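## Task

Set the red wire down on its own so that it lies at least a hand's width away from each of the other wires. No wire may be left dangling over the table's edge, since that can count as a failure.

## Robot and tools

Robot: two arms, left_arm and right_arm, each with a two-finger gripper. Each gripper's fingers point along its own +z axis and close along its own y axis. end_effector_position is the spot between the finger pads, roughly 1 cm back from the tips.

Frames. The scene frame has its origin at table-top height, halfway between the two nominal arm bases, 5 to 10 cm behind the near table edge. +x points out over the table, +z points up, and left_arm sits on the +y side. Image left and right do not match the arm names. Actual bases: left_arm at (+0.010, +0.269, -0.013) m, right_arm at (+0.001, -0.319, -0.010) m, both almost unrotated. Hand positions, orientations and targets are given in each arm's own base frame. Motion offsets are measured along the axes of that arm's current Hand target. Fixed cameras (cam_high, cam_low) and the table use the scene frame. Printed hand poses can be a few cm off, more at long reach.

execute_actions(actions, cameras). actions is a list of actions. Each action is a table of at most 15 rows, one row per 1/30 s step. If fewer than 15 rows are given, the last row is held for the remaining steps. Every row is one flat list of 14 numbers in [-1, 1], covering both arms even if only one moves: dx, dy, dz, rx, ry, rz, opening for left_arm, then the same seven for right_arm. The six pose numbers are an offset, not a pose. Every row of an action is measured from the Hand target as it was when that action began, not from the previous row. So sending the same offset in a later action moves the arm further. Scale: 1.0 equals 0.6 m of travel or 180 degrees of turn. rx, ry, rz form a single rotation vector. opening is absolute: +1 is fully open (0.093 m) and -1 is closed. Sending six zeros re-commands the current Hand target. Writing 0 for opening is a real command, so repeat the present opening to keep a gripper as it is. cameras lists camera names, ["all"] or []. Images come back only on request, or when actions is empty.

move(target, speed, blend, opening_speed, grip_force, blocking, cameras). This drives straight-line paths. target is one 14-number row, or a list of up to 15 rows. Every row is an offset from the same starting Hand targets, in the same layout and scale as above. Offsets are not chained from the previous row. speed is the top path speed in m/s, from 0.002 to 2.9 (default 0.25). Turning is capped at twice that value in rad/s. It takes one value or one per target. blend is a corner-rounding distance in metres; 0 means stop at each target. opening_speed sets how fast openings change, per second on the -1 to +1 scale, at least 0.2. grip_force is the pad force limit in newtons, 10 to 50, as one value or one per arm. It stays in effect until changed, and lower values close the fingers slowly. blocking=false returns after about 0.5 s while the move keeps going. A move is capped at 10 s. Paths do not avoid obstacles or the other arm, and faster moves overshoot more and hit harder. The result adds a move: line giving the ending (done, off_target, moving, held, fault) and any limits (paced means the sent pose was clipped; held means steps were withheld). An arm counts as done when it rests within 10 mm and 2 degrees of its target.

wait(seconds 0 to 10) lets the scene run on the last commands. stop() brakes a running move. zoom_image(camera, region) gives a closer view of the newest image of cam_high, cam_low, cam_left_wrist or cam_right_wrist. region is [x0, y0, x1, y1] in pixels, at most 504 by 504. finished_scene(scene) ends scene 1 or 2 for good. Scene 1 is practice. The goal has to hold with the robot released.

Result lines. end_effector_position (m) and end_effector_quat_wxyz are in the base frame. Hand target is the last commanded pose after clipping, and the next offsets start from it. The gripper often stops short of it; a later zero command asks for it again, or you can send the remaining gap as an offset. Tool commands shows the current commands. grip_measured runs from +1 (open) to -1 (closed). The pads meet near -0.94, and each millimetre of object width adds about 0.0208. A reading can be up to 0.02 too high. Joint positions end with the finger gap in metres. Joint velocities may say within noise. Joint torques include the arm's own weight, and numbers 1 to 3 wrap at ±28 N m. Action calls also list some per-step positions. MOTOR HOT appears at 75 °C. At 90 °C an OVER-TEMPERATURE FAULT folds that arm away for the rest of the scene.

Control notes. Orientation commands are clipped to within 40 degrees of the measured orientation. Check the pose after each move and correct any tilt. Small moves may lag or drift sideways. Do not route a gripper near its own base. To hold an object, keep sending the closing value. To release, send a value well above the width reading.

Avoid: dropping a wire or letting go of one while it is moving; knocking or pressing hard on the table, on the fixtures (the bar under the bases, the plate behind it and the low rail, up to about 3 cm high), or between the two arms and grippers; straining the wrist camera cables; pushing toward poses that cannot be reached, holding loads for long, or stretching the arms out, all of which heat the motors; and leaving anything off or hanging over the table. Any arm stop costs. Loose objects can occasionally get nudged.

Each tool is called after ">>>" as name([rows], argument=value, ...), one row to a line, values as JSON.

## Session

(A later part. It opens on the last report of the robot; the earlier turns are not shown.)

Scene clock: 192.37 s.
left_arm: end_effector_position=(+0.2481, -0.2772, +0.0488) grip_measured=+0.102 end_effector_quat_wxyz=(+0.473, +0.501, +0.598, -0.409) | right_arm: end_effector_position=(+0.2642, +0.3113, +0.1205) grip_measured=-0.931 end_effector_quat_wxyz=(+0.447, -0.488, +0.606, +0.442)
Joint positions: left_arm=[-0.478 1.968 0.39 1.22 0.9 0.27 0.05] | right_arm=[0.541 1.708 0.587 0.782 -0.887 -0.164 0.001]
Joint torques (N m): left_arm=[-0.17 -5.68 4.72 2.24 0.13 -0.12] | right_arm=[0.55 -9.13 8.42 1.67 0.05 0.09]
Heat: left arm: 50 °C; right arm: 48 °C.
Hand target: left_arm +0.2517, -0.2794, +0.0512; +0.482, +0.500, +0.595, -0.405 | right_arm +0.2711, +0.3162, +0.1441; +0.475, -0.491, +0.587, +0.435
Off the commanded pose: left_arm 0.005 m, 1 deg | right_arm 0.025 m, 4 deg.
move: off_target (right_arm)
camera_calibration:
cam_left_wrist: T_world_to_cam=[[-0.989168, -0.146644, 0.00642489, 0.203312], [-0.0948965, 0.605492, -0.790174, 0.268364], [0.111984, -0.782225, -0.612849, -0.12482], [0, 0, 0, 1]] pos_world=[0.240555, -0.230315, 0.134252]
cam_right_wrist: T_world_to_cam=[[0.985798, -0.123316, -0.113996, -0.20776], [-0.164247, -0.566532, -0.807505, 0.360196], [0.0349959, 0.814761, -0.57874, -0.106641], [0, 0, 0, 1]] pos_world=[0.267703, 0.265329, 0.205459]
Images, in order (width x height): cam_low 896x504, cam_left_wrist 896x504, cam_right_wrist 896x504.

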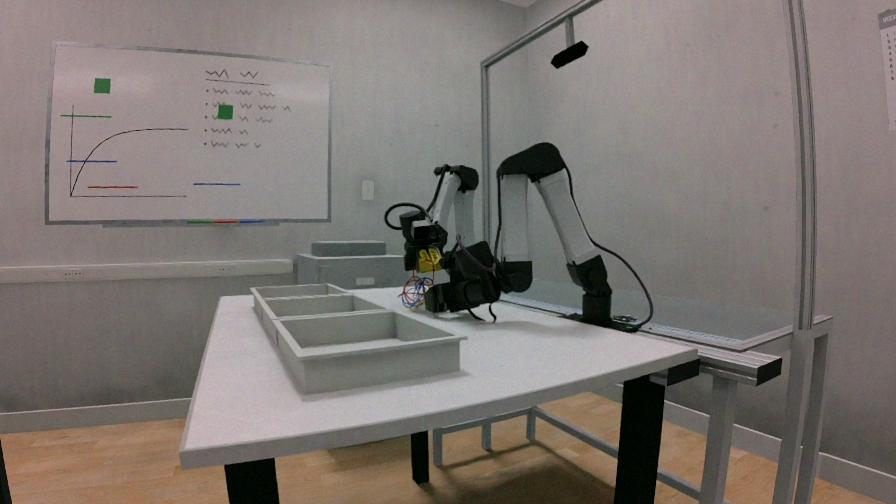

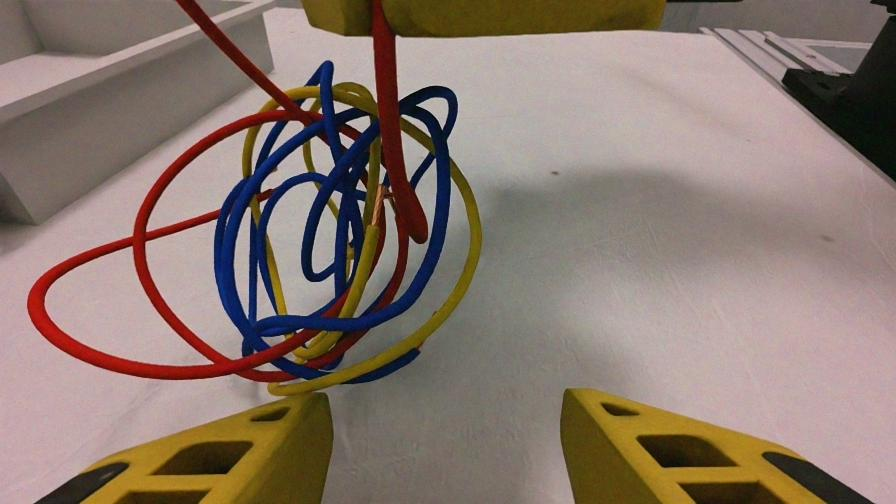

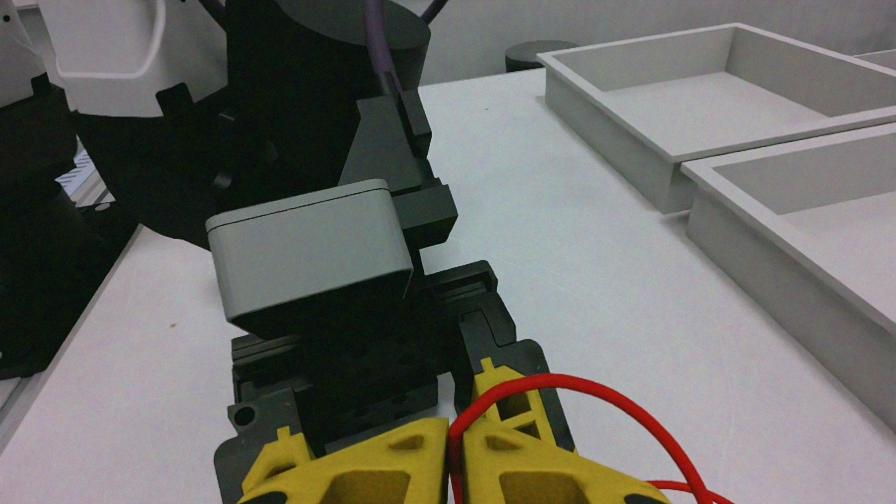

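>>> move(target=[-0.0077,0.0105,0.035,0,0,0,-0.19,0,0,0,0,0,0,-0.936209], cameras=["cam_left_wrist","cam_right_wrist"], speed=0.05)

Scene clock: 203.70 s.
left_arm: end_effector_position=(+0.2554, -0.2951, +0.0485) grip_measured=-0.188 end_effector_quat_wxyz=(+0.475, +0.502, +0.597, -0.408) | right_arm: end_effector_position=(+0.2642, +0.3113, +0.1205) grip_measured=-0.931 end_effector_quat_wxyz=(+0.447, -0.488, +0.606, +0.442)
Joint positions: left_arm=[-0.526 2.003 0.449 1.218 0.854 0.246 0.036] | right_arm=[0.541 1.708 0.587 0.782 -0.887 -0.164 0.001]
Joint torques (N m): left_arm=[-0.31 -6.06 6.3 2.12 0.06 -0.08] | right_arm=[0.77 -9.37 8.25 1.7 0.11 0.1]
Heat: left arm: 49 °C; right arm: 48 °C.
Hand target: left_arm +0.2615, -0.2995, +0.0512; +0.482, +0.500, +0.595, -0.405 | right_arm +0.2711, +0.3162, +0.1441; +0.475, -0.491, +0.587, +0.435
Off the commanded pose: left_arm 0.008 m, 1 deg | right_arm 0.025 m, 4 deg.
move: off_target (right_arm)
camera_calibration:
cam_left_wrist: T_world_to_cam=[[-0.989089, -0.147292, 0.00292802, 0.207907], [-0.0923814, 0.604627, -0.791133, 0.278777], [0.114757, -0.782771, -0.611637, -0.140756], [0, 0, 0, 1]] pos_world=[0.247545, -0.248113, 0.133849]
cam_right_wrist: T_world_to_cam=[[0.985798, -0.123316, -0.113996, -0.20776], [-0.164247, -0.566532, -0.807505, 0.360196], [0.0349959, 0.814761, -0.57874, -0.106641], [0, 0, 0, 1]] pos_world=[0.267703, 0.265329, 0.205459]
Images, in order (width x height): cam_left_wrist 896x504, cam_right_wrist 896x504.

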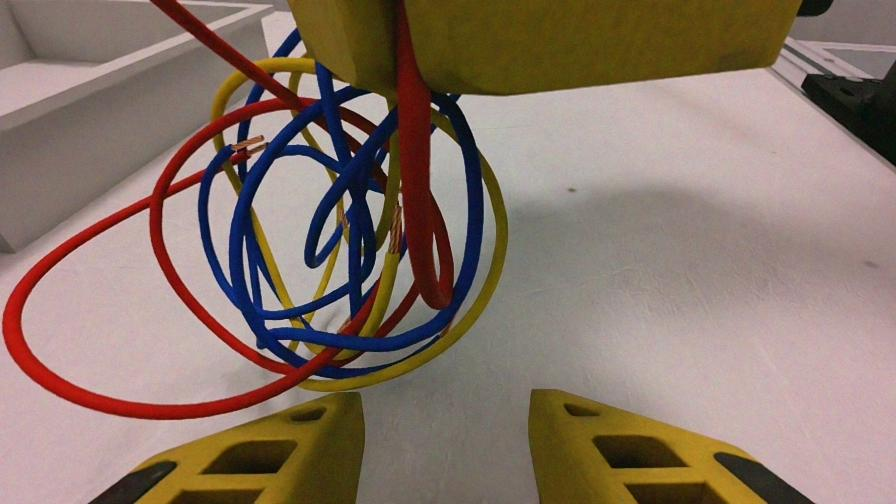

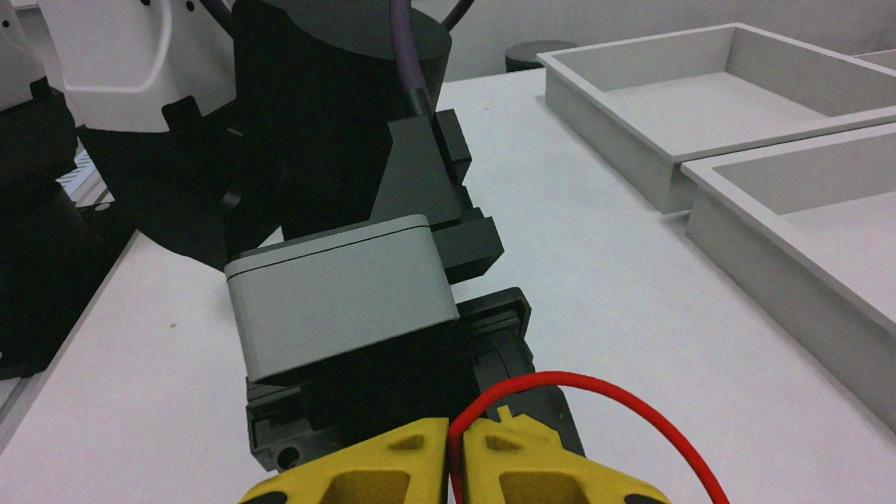

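>>> move(target=[-0.05,0,-0.2,0,0,0,1,0.082,-0.0037,0.0143,0,0,0,-0.936209], cameras=["cam_left_wrist","cam_low"], speed=0.12)

Scene clock: 227.77 s.
left_arm: end_effector_position=(+0.2356, -0.1897, +0.0926) grip_measured=+1.000 end_effector_quat_wxyz=(+0.462, +0.486, +0.615, -0.415) | right_arm: end_effector_position=(+0.2706, +0.3150, +0.0949) grip_measured=-0.931 end_effector_quat_wxyz=(+0.468, -0.491, +0.590, +0.439)
Joint positions: left_arm=[-0.134 1.486 0.331 0.492 1.192 0.565 0.093] | right_arm=[0.541 1.87 0.57 1.015 -0.887 -0.164 0.001]
Joint torques (N m): left_arm=[0.53 -5.68 8.65 1.69 0.57 0.22] | right_arm=[0.59 -5.72 4.42 1.93 0.1 0.06]
Heat: left arm: 51 °C; right arm: 49 °C.
Hand target: left_arm +0.2424, -0.1899, +0.1055; +0.482, +0.500, +0.595, -0.405 | right_arm +0.2712, +0.3162, +0.0942; +0.475, -0.491, +0.587, +0.435
Off the commanded pose: left_arm 0.015 m, 4 deg | right_arm 0.002 m, 1 deg.
move: off_target (left_arm)
camera_calibration:
cam_left_wrist: T_world_to_cam=[[-0.984619, -0.166459, 0.0530709, 0.194366], [-0.144495, 0.605075, -0.782946, 0.259658], [0.0982168, -0.778573, -0.619821, -0.0235868], [0, 0, 0, 1]] pos_world=[0.231213, -0.143123, 0.178364]
Images, in order (width x height): cam_low 896x504, cam_left_wrist 896x504.

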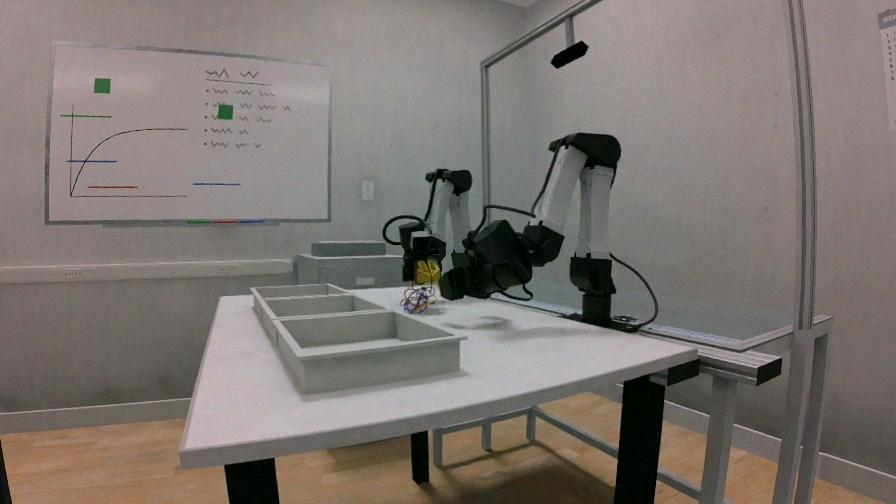

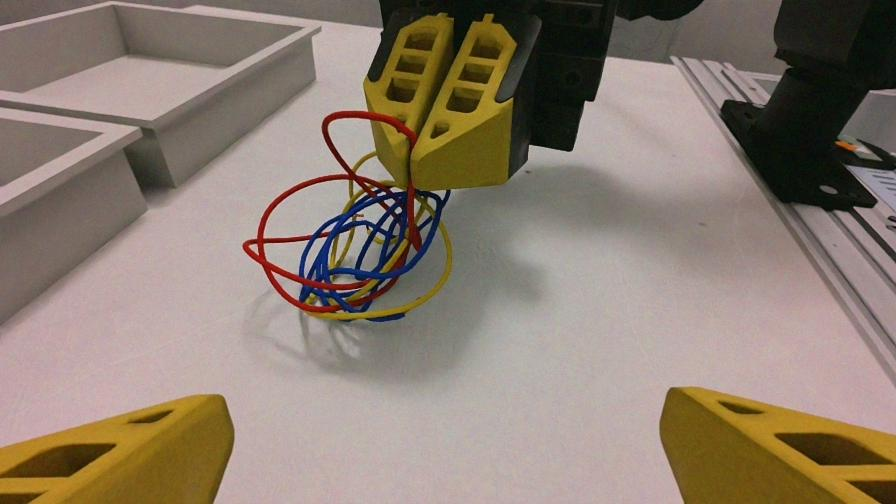

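>>> move(target=[0,0,0,0,0,0,1,0.049,-0.0022,0.0085,0,0,0,-0.936209], cameras=["cam_left_wrist","cam_low"], speed=0.08)

>>> zoom_image(camera="cam_left_wrist", region=[220, 60, 560, 360])

>>> zoom_image(camera="cam_low", region=[360, 220, 480, 340])

Scene clock: 234.00 s.
left_arm: end_effector_position=(+0.2354, -0.1896, +0.0924) grip_measured=+1.000 end_effector_quat_wxyz=(+0.462, +0.486, +0.615, -0.415) | right_arm: end_effector_position=(+0.2714, +0.3163, +0.0678) grip_measured=-0.931 end_effector_quat_wxyz=(+0.472, -0.493, +0.585, +0.439)
Joint positions: left_arm=[-0.134 1.486 0.331 0.49 1.192 0.567 0.093] | right_arm=[0.543 2.012 0.563 1.176 -0.887 -0.164 0.001]
Joint torques (N m): left_arm=[0.62 -5.74 8.69 1.65 0.6 0.17] | right_arm=[0.51 -5.74 3.4 1.9 0.05 0.05]
Heat: left arm: 50 °C; right arm: 48 °C.
Hand target: left_arm +0.2424, -0.1899, +0.1056; +0.482, +0.500, +0.595, -0.405 | right_arm +0.2712, +0.3162, +0.0643; +0.475, -0.491, +0.587, +0.435
Off the commanded pose: left_arm 0.015 m, 4 deg | right_arm 0.004 m, 1 deg.
move: off_target (left_arm)
camera_calibration:
cam_left_wrist: T_world_to_cam=[[-0.984627, -0.166202, 0.05373, 0.194202], [-0.144913, 0.605537, -0.782512, 0.259575], [0.0975191, -0.778268, -0.620313, -0.0234088], [0, 0, 0, 1]] pos_world=[0.231115, -0.143124, 0.178165]
Images, in order (width x height): cam_low 896x504, cam_left_wrist 896x504.

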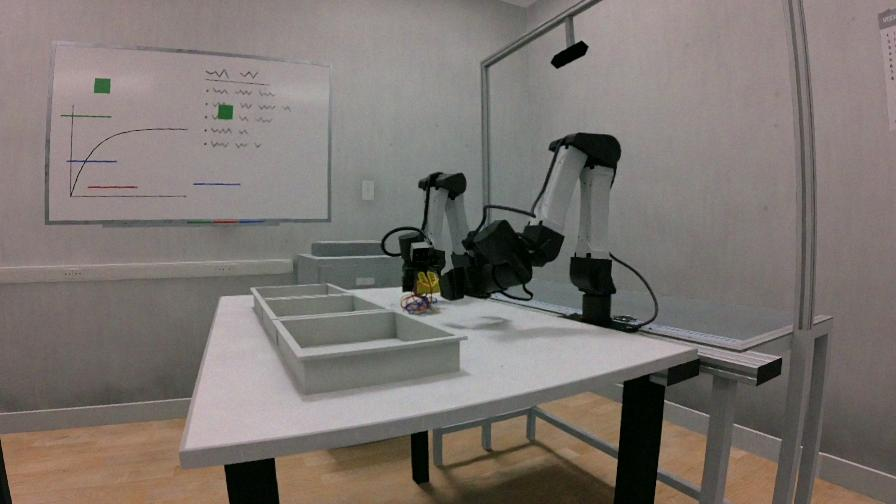

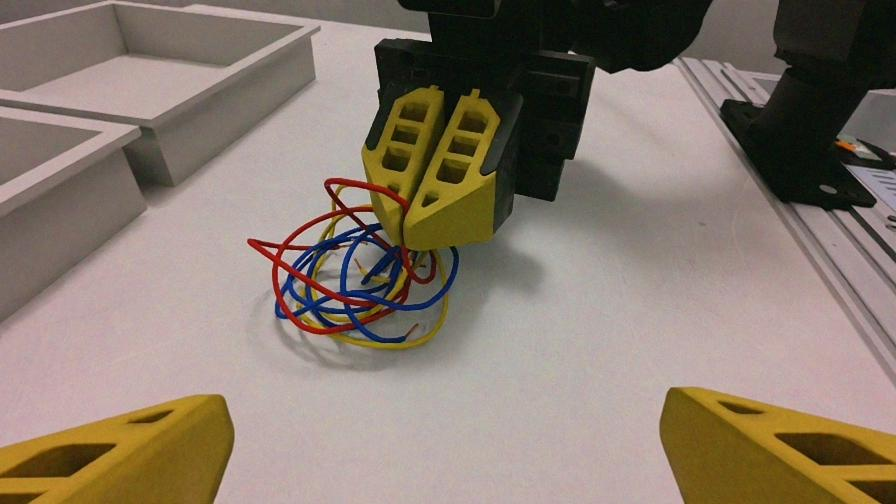

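Scaled by 1.482 from the camera's 896x504 image, which has a finer 1280x720 frame.

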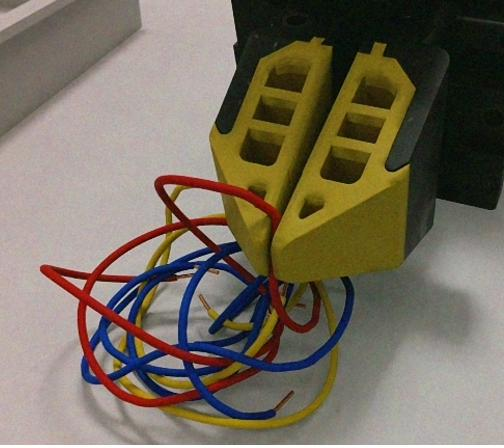

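Scaled by 4.200 from the camera's 896x504 image, which has a finer 1280x720 frame.

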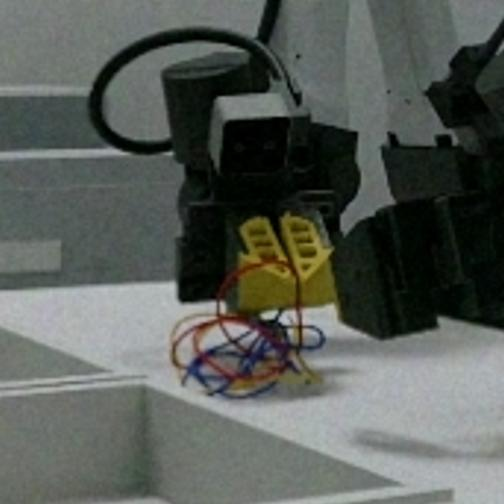

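>>> move([
  [0,0,0,0,0,0,1,0,0,0,0,0,0,-0.4],
  [0,0,0,0,0,0,1,-0.1,0,-0.25,0,0,0,-0.4],
], cameras=["all"], speed=0.12, opening_speed=0.3)

>>> zoom_image(camera="cam_left_wrist", region=[200, 160, 500, 380])

>>> zoom_image(camera="cam_low", region=[360, 220, 480, 340])

Scene clock: 248.17 s.
left_arm: end_effector_position=(+0.2354, -0.1896, +0.0924) grip_measured=+1.000 end_effector_quat_wxyz=(+0.462, +0.486, +0.615, -0.415) | right_arm: end_effector_position=(+0.2491, +0.1806, +0.1324) grip_measured=-0.401 end_effector_quat_wxyz=(+0.454, -0.478, +0.606, +0.445)
Joint positions: left_arm=[-0.134 1.486 0.331 0.49 1.192 0.567 0.093] | right_arm=[0.073 1.415 0.499 0.141 -1.293 -0.647 0.026]
Joint torques (N m): left_arm=[0.73 -5.72 8.77 1.66 0.57 0.23] | right_arm=[-0.46 -6 8.83 1.28 -0.62 -0.08]
Heat: left arm: 48 °C; right arm: 46 °C.
Hand target: left_arm +0.2424, -0.1899, +0.1056; +0.482, +0.500, +0.595, -0.405 | right_arm +0.2556, +0.1795, +0.1489; +0.475, -0.491, +0.587, +0.435
Off the commanded pose: left_arm 0.015 m, 4 deg | right_arm 0.018 m, 4 deg.
move: off_target (left_arm, right_arm)
camera_calibration:
cam_left_wrist: T_world_to_cam=[[-0.984627, -0.166202, 0.05373, 0.194202], [-0.144913, 0.605537, -0.782512, 0.259575], [0.0975191, -0.778268, -0.620313, -0.0234088], [0, 0, 0, 1]] pos_world=[0.231115, -0.143124, 0.178165]
cam_right_wrist: T_world_to_cam=[[0.983305, -0.136306, -0.120545, -0.203899], [-0.176223, -0.548269, -0.817525, 0.294235], [0.0453425, 0.825119, -0.563136, 0.000692205], [0, 0, 0, 1]] pos_world=[0.252315, 0.132956, 0.216355]

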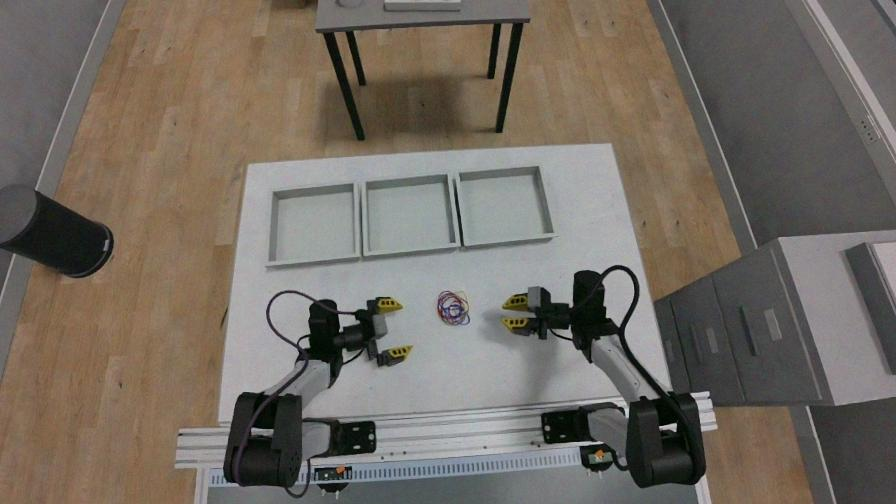

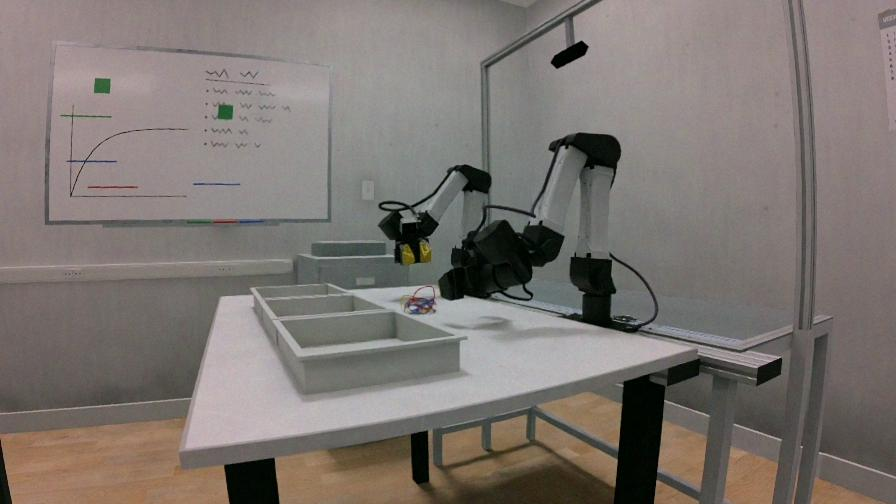

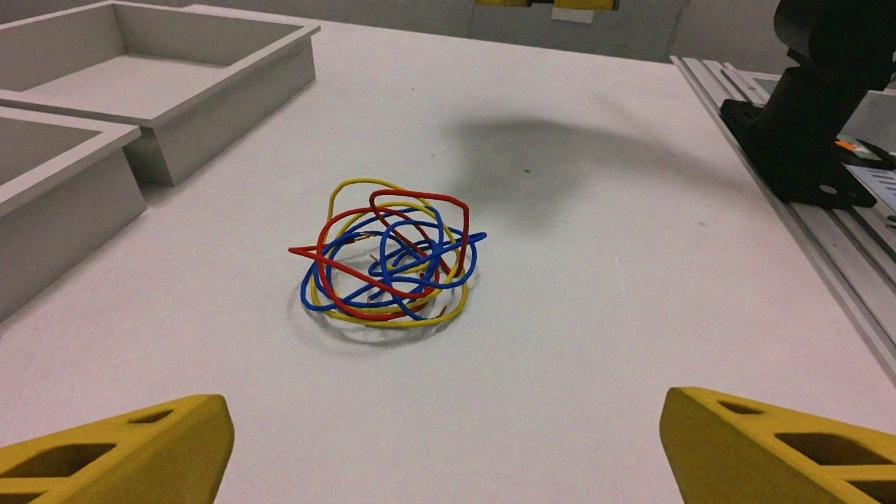

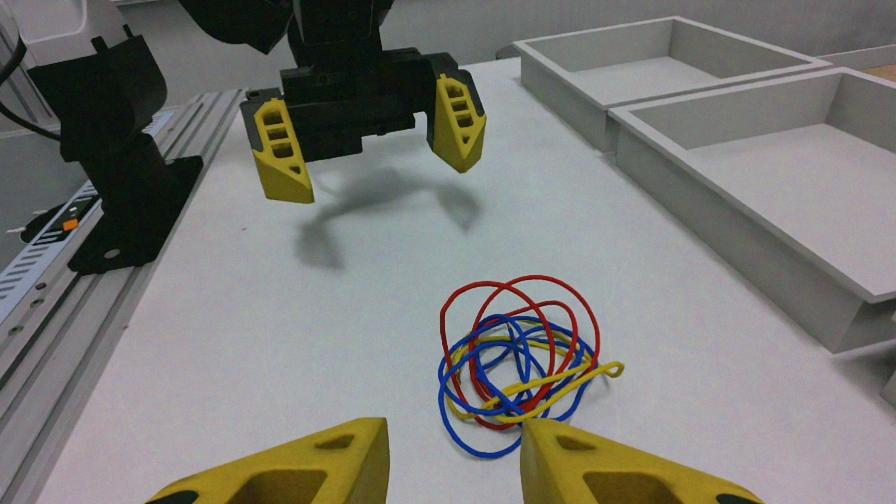

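Scaled by 1.680 from the camera's 896x504 image, which has a finer 1280x720 frame.

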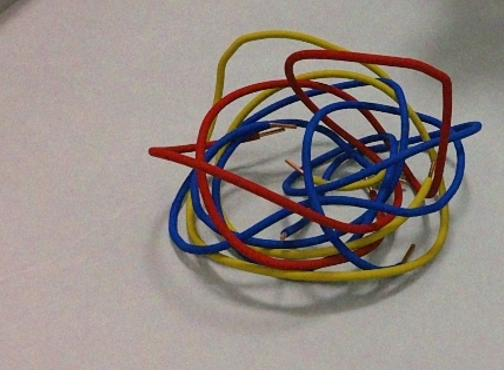

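Scaled by 4.200 from the camera's 896x504 image, which has a finer 1280x720 frame.

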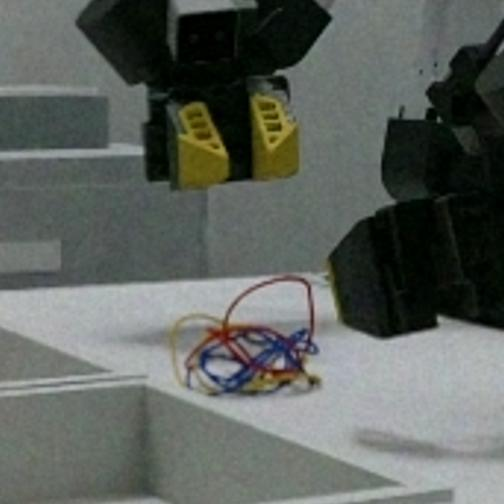

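>>> zoom_image(camera="cam_right_wrist", region=[400, 250, 660, 470])

>>> zoom_image(camera="cam_high", region=[420, 275, 490, 340])

Scaled by 1.938 from the camera's 896x504 image, which has a finer 1280x720 frame.

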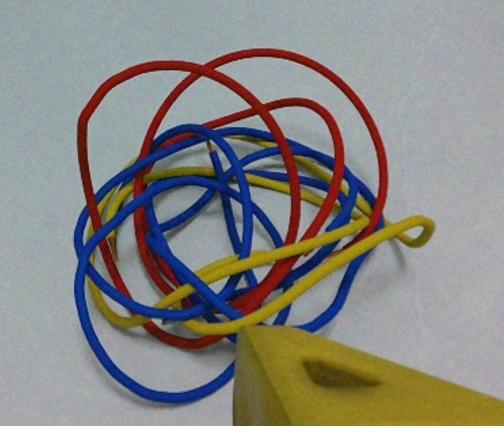

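Scaled by 7.200 from the camera's 896x504 image, which has a finer 1280x720 frame.

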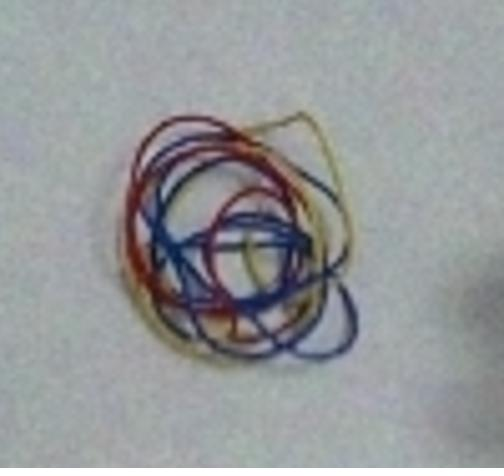

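>>> move(target=[0.0168,-0.0315,0.1853,0,0,0,-0.11,0,0,0,0,0,0,-0.4], cameras=["cam_left_wrist","cam_right_wrist"], speed=0.08)

>>> zoom_image(camera="cam_right_wrist", region=[360, 200, 660, 470])

Scene clock: 326.67 s.
left_arm: end_effector_position=(+0.2341, -0.2929, +0.0660) grip_measured=-0.108 end_effector_quat_wxyz=(+0.468, +0.501, +0.602, -0.409) | right_arm: end_effector_position=(+0.2491, +0.1806, +0.1323) grip_measured=-0.401 end_effector_quat_wxyz=(+0.454, -0.478, +0.606, +0.445)
Joint positions: left_arm=[-0.561 1.851 0.377 1.132 0.823 0.231 0.04] | right_arm=[0.073 1.415 0.499 0.14 -1.293 -0.647 0.026]
Joint torques (N m): left_arm=[-0.31 -5.33 7.06 2.3 0.13 -0.08] | right_arm=[-0.64 -6.43 8.64 1.3 -0.56 -0.13]
Heat: left arm: 50 °C; right arm: 46 °C.
Hand target: left_arm +0.2422, -0.2982, +0.0726; +0.482, +0.500, +0.595, -0.405 | right_arm +0.2552, +0.1796, +0.1486; +0.475, -0.491, +0.587, +0.435
Off the commanded pose: left_arm 0.012 m, 2 deg | right_arm 0.018 m, 4 deg.
move: off_target (left_arm, right_arm)
camera_calibration:
cam_left_wrist: T_world_to_cam=[[-0.98922, -0.145587, 0.0157841, 0.18681], [-0.102653, 0.612524, -0.783758, 0.293526], [0.104437, -0.776929, -0.620866, -0.121169], [0, 0, 0, 1]] pos_world=[0.227582, -0.246735, 0.151875]
cam_right_wrist: T_world_to_cam=[[0.983307, -0.136308, -0.120528, -0.203791], [-0.176213, -0.548337, -0.817481, 0.29427], [0.0453398, 0.825073, -0.563203, 0.000635517], [0, 0, 0, 1]] pos_world=[0.252215, 0.133056, 0.216355]
Images, in order (width x height): cam_left_wrist 896x504, cam_right_wrist 896x504.

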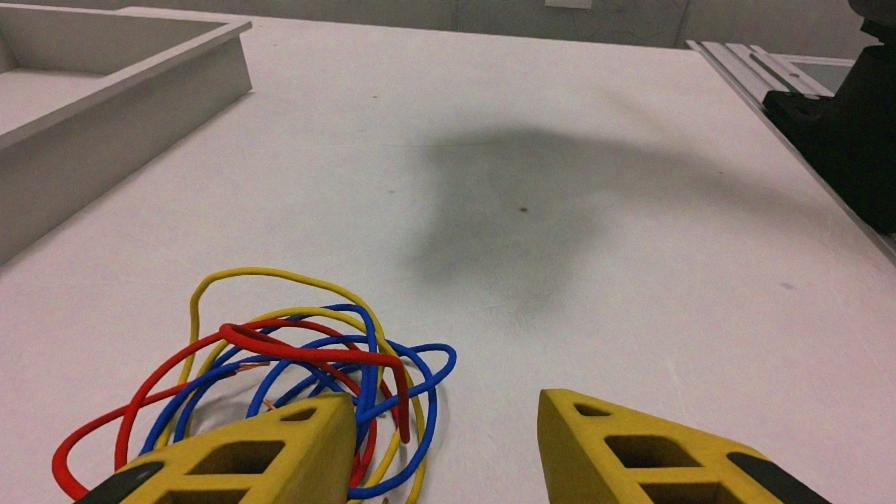

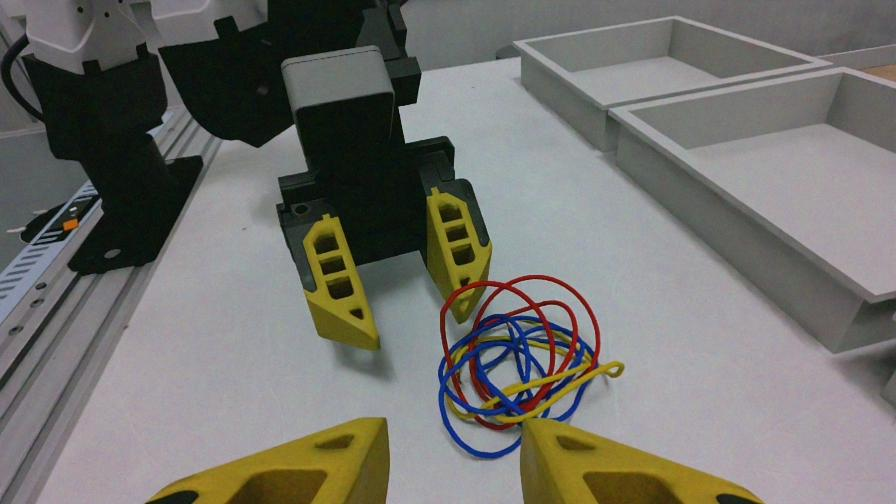

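Scaled by 1.680 from the camera's 896x504 image, which has a finer 1280x720 frame.

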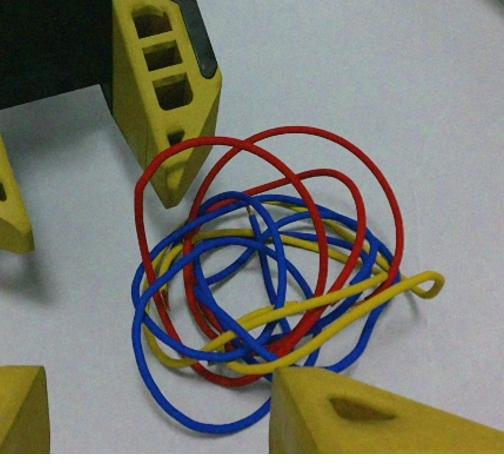

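>>> move(target=[-0.0128,0.0067,0.0365,0,0,0,-0.11,0,0,0,0,0,0,-0.4], cameras=["cam_left_wrist","cam_right_wrist"], speed=0.05)

>>> zoom_image(camera="cam_right_wrist", region=[360, 200, 660, 470])

Scene clock: 335.27 s.
left_arm: end_effector_position=(+0.2436, -0.3153, +0.0719) grip_measured=-0.108 end_effector_quat_wxyz=(+0.475, +0.503, +0.596, -0.408) | right_arm: end_effector_position=(+0.2491, +0.1806, +0.1323) grip_measured=-0.401 end_effector_quat_wxyz=(+0.454, -0.478, +0.606, +0.445)
Joint positions: left_arm=[-0.613 1.882 0.455 1.12 0.773 0.209 0.04] | right_arm=[0.073 1.415 0.499 0.14 -1.293 -0.647 0.026]
Joint torques (N m): left_arm=[-0.31 -5.82 7.53 2.11 0.03 -0.11] | right_arm=[-0.24 -6.02 8.55 1.25 -0.63 -0.12]
Heat: left arm: 49 °C; right arm: 46 °C.
Hand target: left_arm +0.2501, -0.3203, +0.0756; +0.482, +0.500, +0.595, -0.405 | right_arm +0.2552, +0.1796, +0.1486; +0.475, -0.491, +0.587, +0.435
Off the commanded pose: left_arm 0.009 m, 1 deg | right_arm 0.017 m, 4 deg.
move: off_target (right_arm)
camera_calibration:
cam_left_wrist: T_world_to_cam=[[-0.989411, -0.145137, 0.0012025, 0.19402], [-0.08978, 0.605485, -0.790776, 0.307967], [0.114043, -0.782511, -0.612104, -0.140579], [0, 0, 0, 1]] pos_world=[0.235646, -0.268314, 0.157251]
cam_right_wrist: T_world_to_cam=[[0.983307, -0.136308, -0.120528, -0.203791], [-0.176213, -0.548337, -0.817481, 0.29427], [0.0453398, 0.825073, -0.563203, 0.000635517], [0, 0, 0, 1]] pos_world=[0.252215, 0.133056, 0.216355]
Images, in order (width x height): cam_left_wrist 896x504, cam_right_wrist 896x504.

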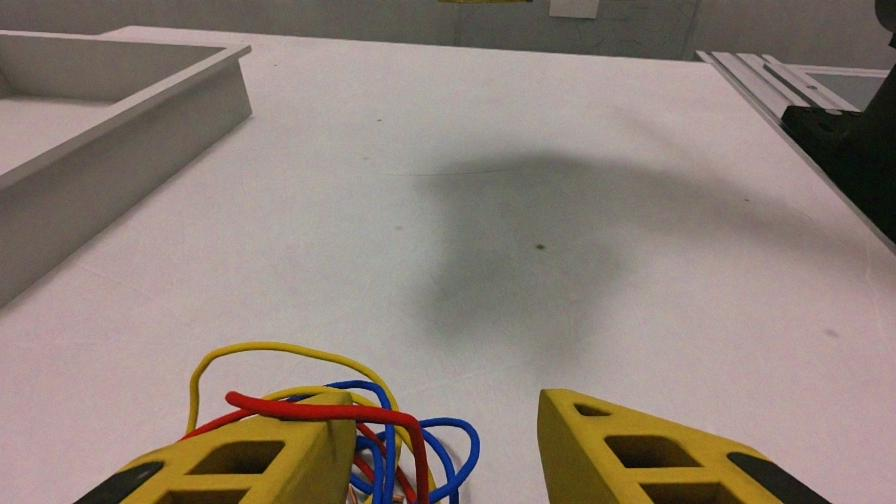

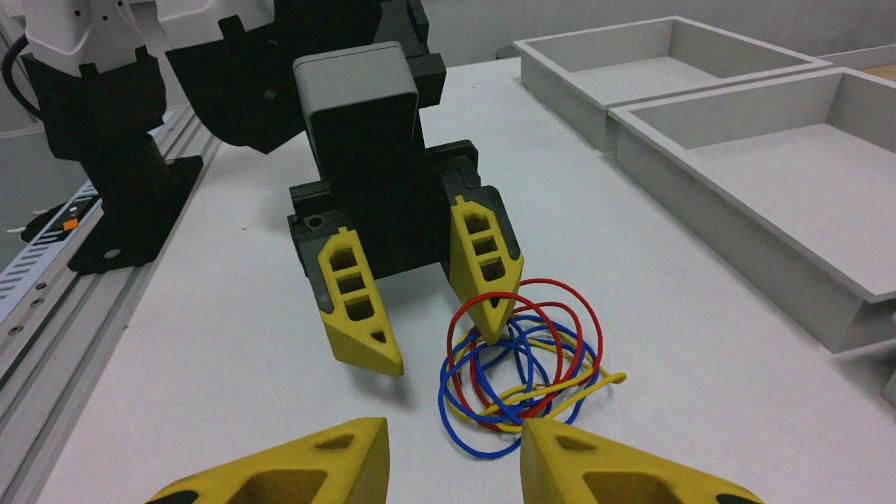

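Scaled by 1.680 from the camera's 896x504 image, which has a finer 1280x720 frame.

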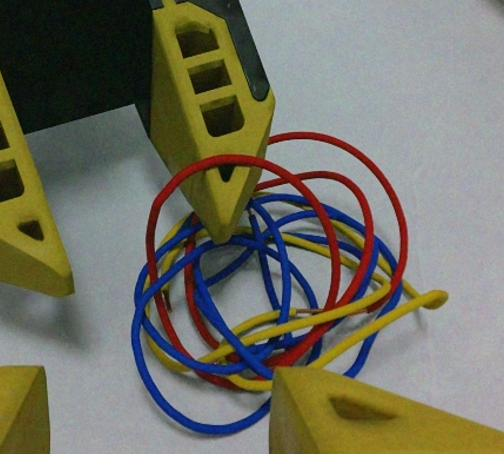

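>>> move(target=[0,0,0,0,0,0,-1,0,0,0,0,0,0,-0.4], cameras=["cam_left_wrist","cam_right_wrist"], speed=0.05, opening_speed=0.8)

>>> zoom_image(camera="cam_right_wrist", region=[360, 200, 660, 470])

Scene clock: 342.97 s.
left_arm: end_effector_position=(+0.2436, -0.3151, +0.0715) grip_measured=-0.978 end_effector_quat_wxyz=(+0.474, +0.502, +0.598, -0.408) | right_arm: end_effector_position=(+0.2491, +0.1806, +0.1323) grip_measured=-0.401 end_effector_quat_wxyz=(+0.454, -0.478, +0.606, +0.445)
Joint positions: left_arm=[-0.613 1.882 0.455 1.118 0.772 0.208 0] | right_arm=[0.073 1.415 0.499 0.14 -1.293 -0.647 0.026]
Joint torques (N m): left_arm=[-0.21 -5.93 7.43 2.11 0.06 -0.09] | right_arm=[-0.64 -6.26 8.68 1.2 -0.66 -0.06]
Heat: left arm: 49 °C; right arm: 46 °C.
Hand target: left_arm +0.2501, -0.3203, +0.0756; +0.482, +0.500, +0.595, -0.405 | right_arm +0.2552, +0.1796, +0.1486; +0.475, -0.491, +0.587, +0.435
Off the commanded pose: left_arm 0.009 m, 1 deg | right_arm 0.017 m, 4 deg.
move: off_target (right_arm)
camera_calibration:
cam_left_wrist: T_world_to_cam=[[-0.989227, -0.146354, 0.0033245, 0.193517], [-0.0923823, 0.606485, -0.78971, 0.308388], [0.113561, -0.781509, -0.613471, -0.14025], [0, 0, 0, 1]] pos_world=[0.235849, -0.268318, 0.156855]
cam_right_wrist: T_world_to_cam=[[0.983307, -0.136308, -0.120528, -0.203791], [-0.176213, -0.548337, -0.817481, 0.29427], [0.0453398, 0.825073, -0.563203, 0.000635517], [0, 0, 0, 1]] pos_world=[0.252215, 0.133056, 0.216355]
Images, in order (width x height): cam_left_wrist 896x504, cam_right_wrist 896x504.

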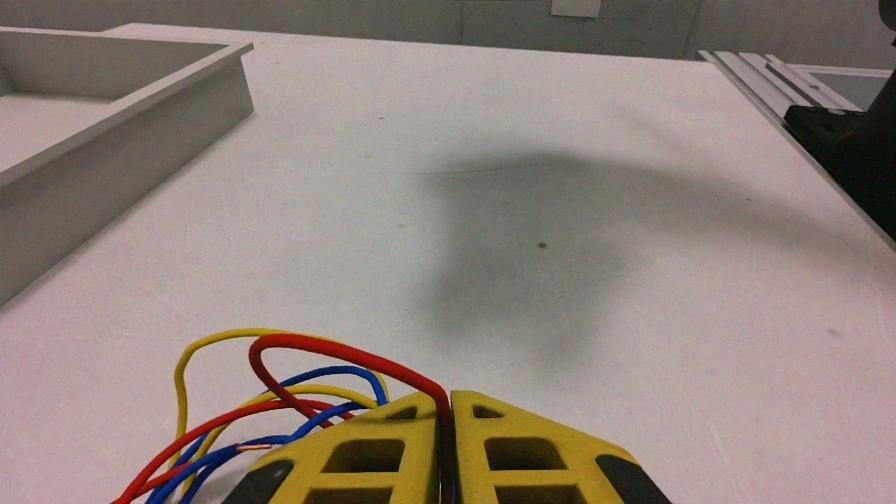

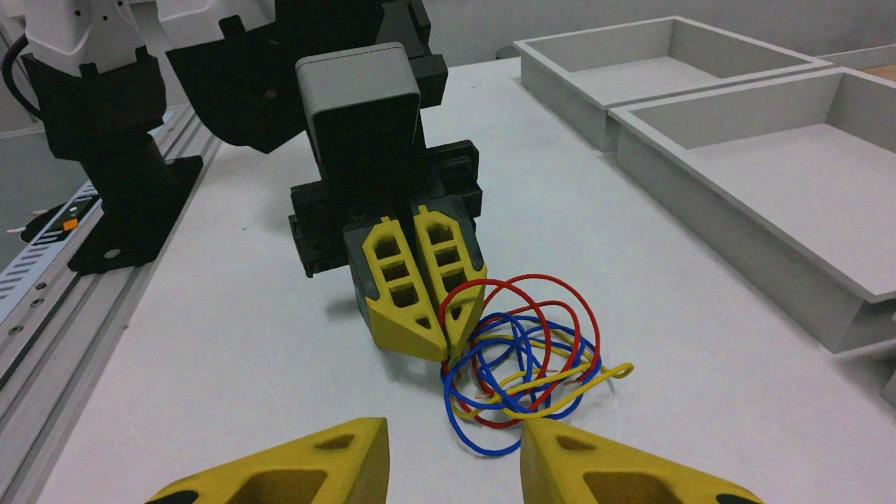

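Scaled by 1.680 from the camera's 896x504 image, which has a finer 1280x720 frame.

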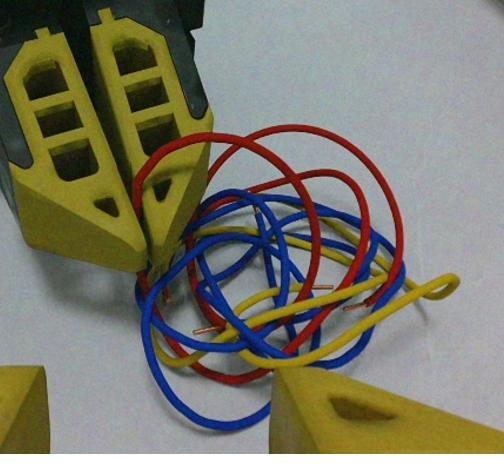

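>>> move(target=[-0.067,0.015,-0.0697,0,0,0,-1,0,0,0,0,0,0,-0.4], cameras=["cam_high","cam_left_wrist","cam_right_wrist"], speed=0.06)

>>> zoom_image(camera="cam_right_wrist", region=[360, 170, 660, 440])

>>> zoom_image(camera="cam_high", region=[390, 265, 500, 345])

Scene clock: 369.83 s.
left_arm: end_effector_position=(+0.2494, -0.2849, +0.1082) grip_measured=-0.978 end_effector_quat_wxyz=(+0.461, +0.490, +0.616, -0.410) | right_arm: end_effector_position=(+0.2491, +0.1806, +0.1323) grip_measured=-0.401 end_effector_quat_wxyz=(+0.454, -0.478, +0.606, +0.445)
Joint positions: left_arm=[-0.51 1.621 0.455 0.794 0.855 0.233 0] | right_arm=[0.073 1.415 0.499 0.14 -1.293 -0.647 0.026]
Joint torques (N m): left_arm=[0.62 -7.58 7.98 2.14 0.36 0.22] | right_arm=[-0.55 -6.16 8.27 1.18 -0.55 -0.1]
Heat: left arm: 49 °C; right arm: 47 °C.
Hand target: left_arm +0.2534, -0.2866, +0.1235; +0.482, +0.500, +0.595, -0.405 | right_arm +0.2552, +0.1796, +0.1486; +0.475, -0.491, +0.587, +0.435
Off the commanded pose: left_arm 0.016 m, 4 deg | right_arm 0.017 m, 4 deg.
move: off_target (left_arm, right_arm)
camera_calibration:
cam_left_wrist: T_world_to_cam=[[-0.984997, -0.166562, 0.0451522, 0.192162], [-0.139588, 0.615128, -0.775972, 0.332423], [0.101473, -0.770633, -0.629149, -0.0869107], [0, 0, 0, 1]] pos_world=[0.2445, -0.239452, 0.194595]
cam_right_wrist: T_world_to_cam=[[0.983307, -0.136308, -0.120528, -0.203791], [-0.176213, -0.548337, -0.817481, 0.29427], [0.0453398, 0.825073, -0.563203, 0.000635517], [0, 0, 0, 1]] pos_world=[0.252215, 0.133056, 0.216355]
Images, in order (width x height): cam_high 896x504, cam_left_wrist 896x504, cam_right_wrist 896x504.

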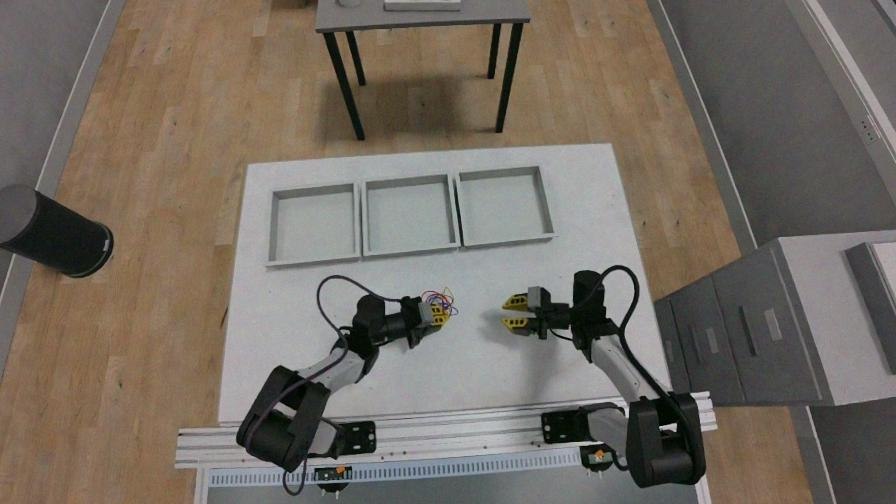

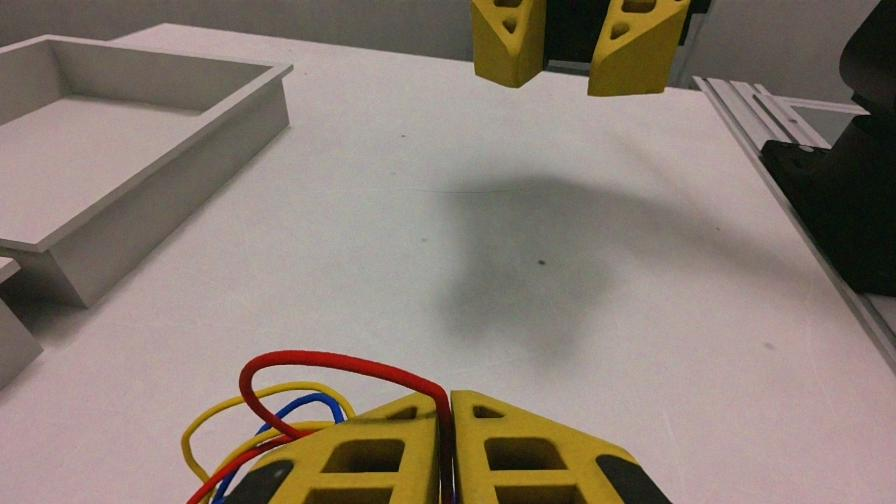

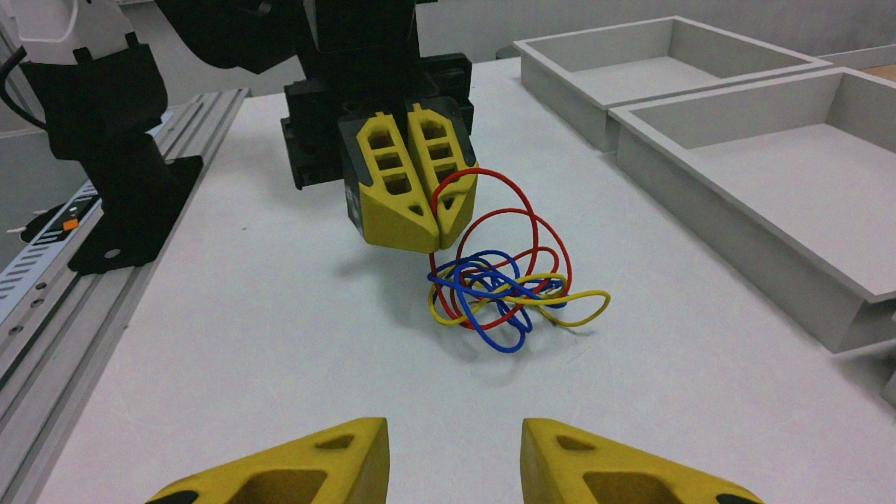

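Scaled by 1.680 from the camera's 896x504 image, which has a finer 1280x720 frame.

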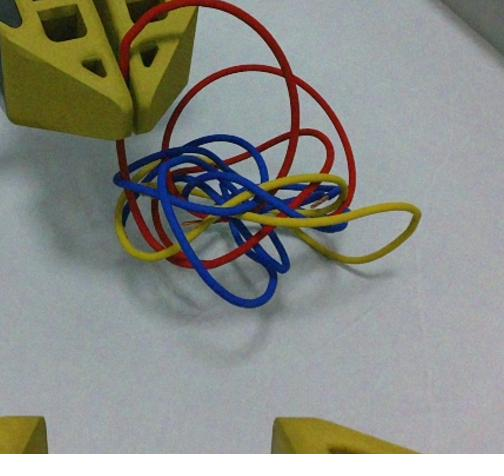

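Scaled by 4.582 from the camera's 896x504 image, which has a finer 1280x720 frame.

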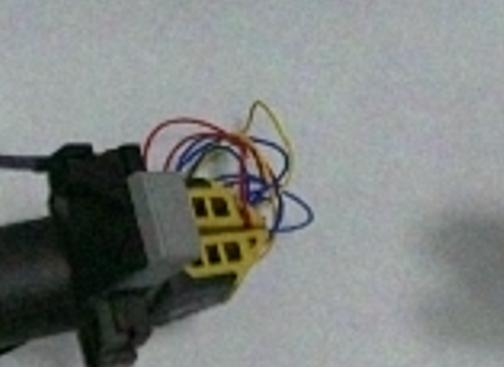

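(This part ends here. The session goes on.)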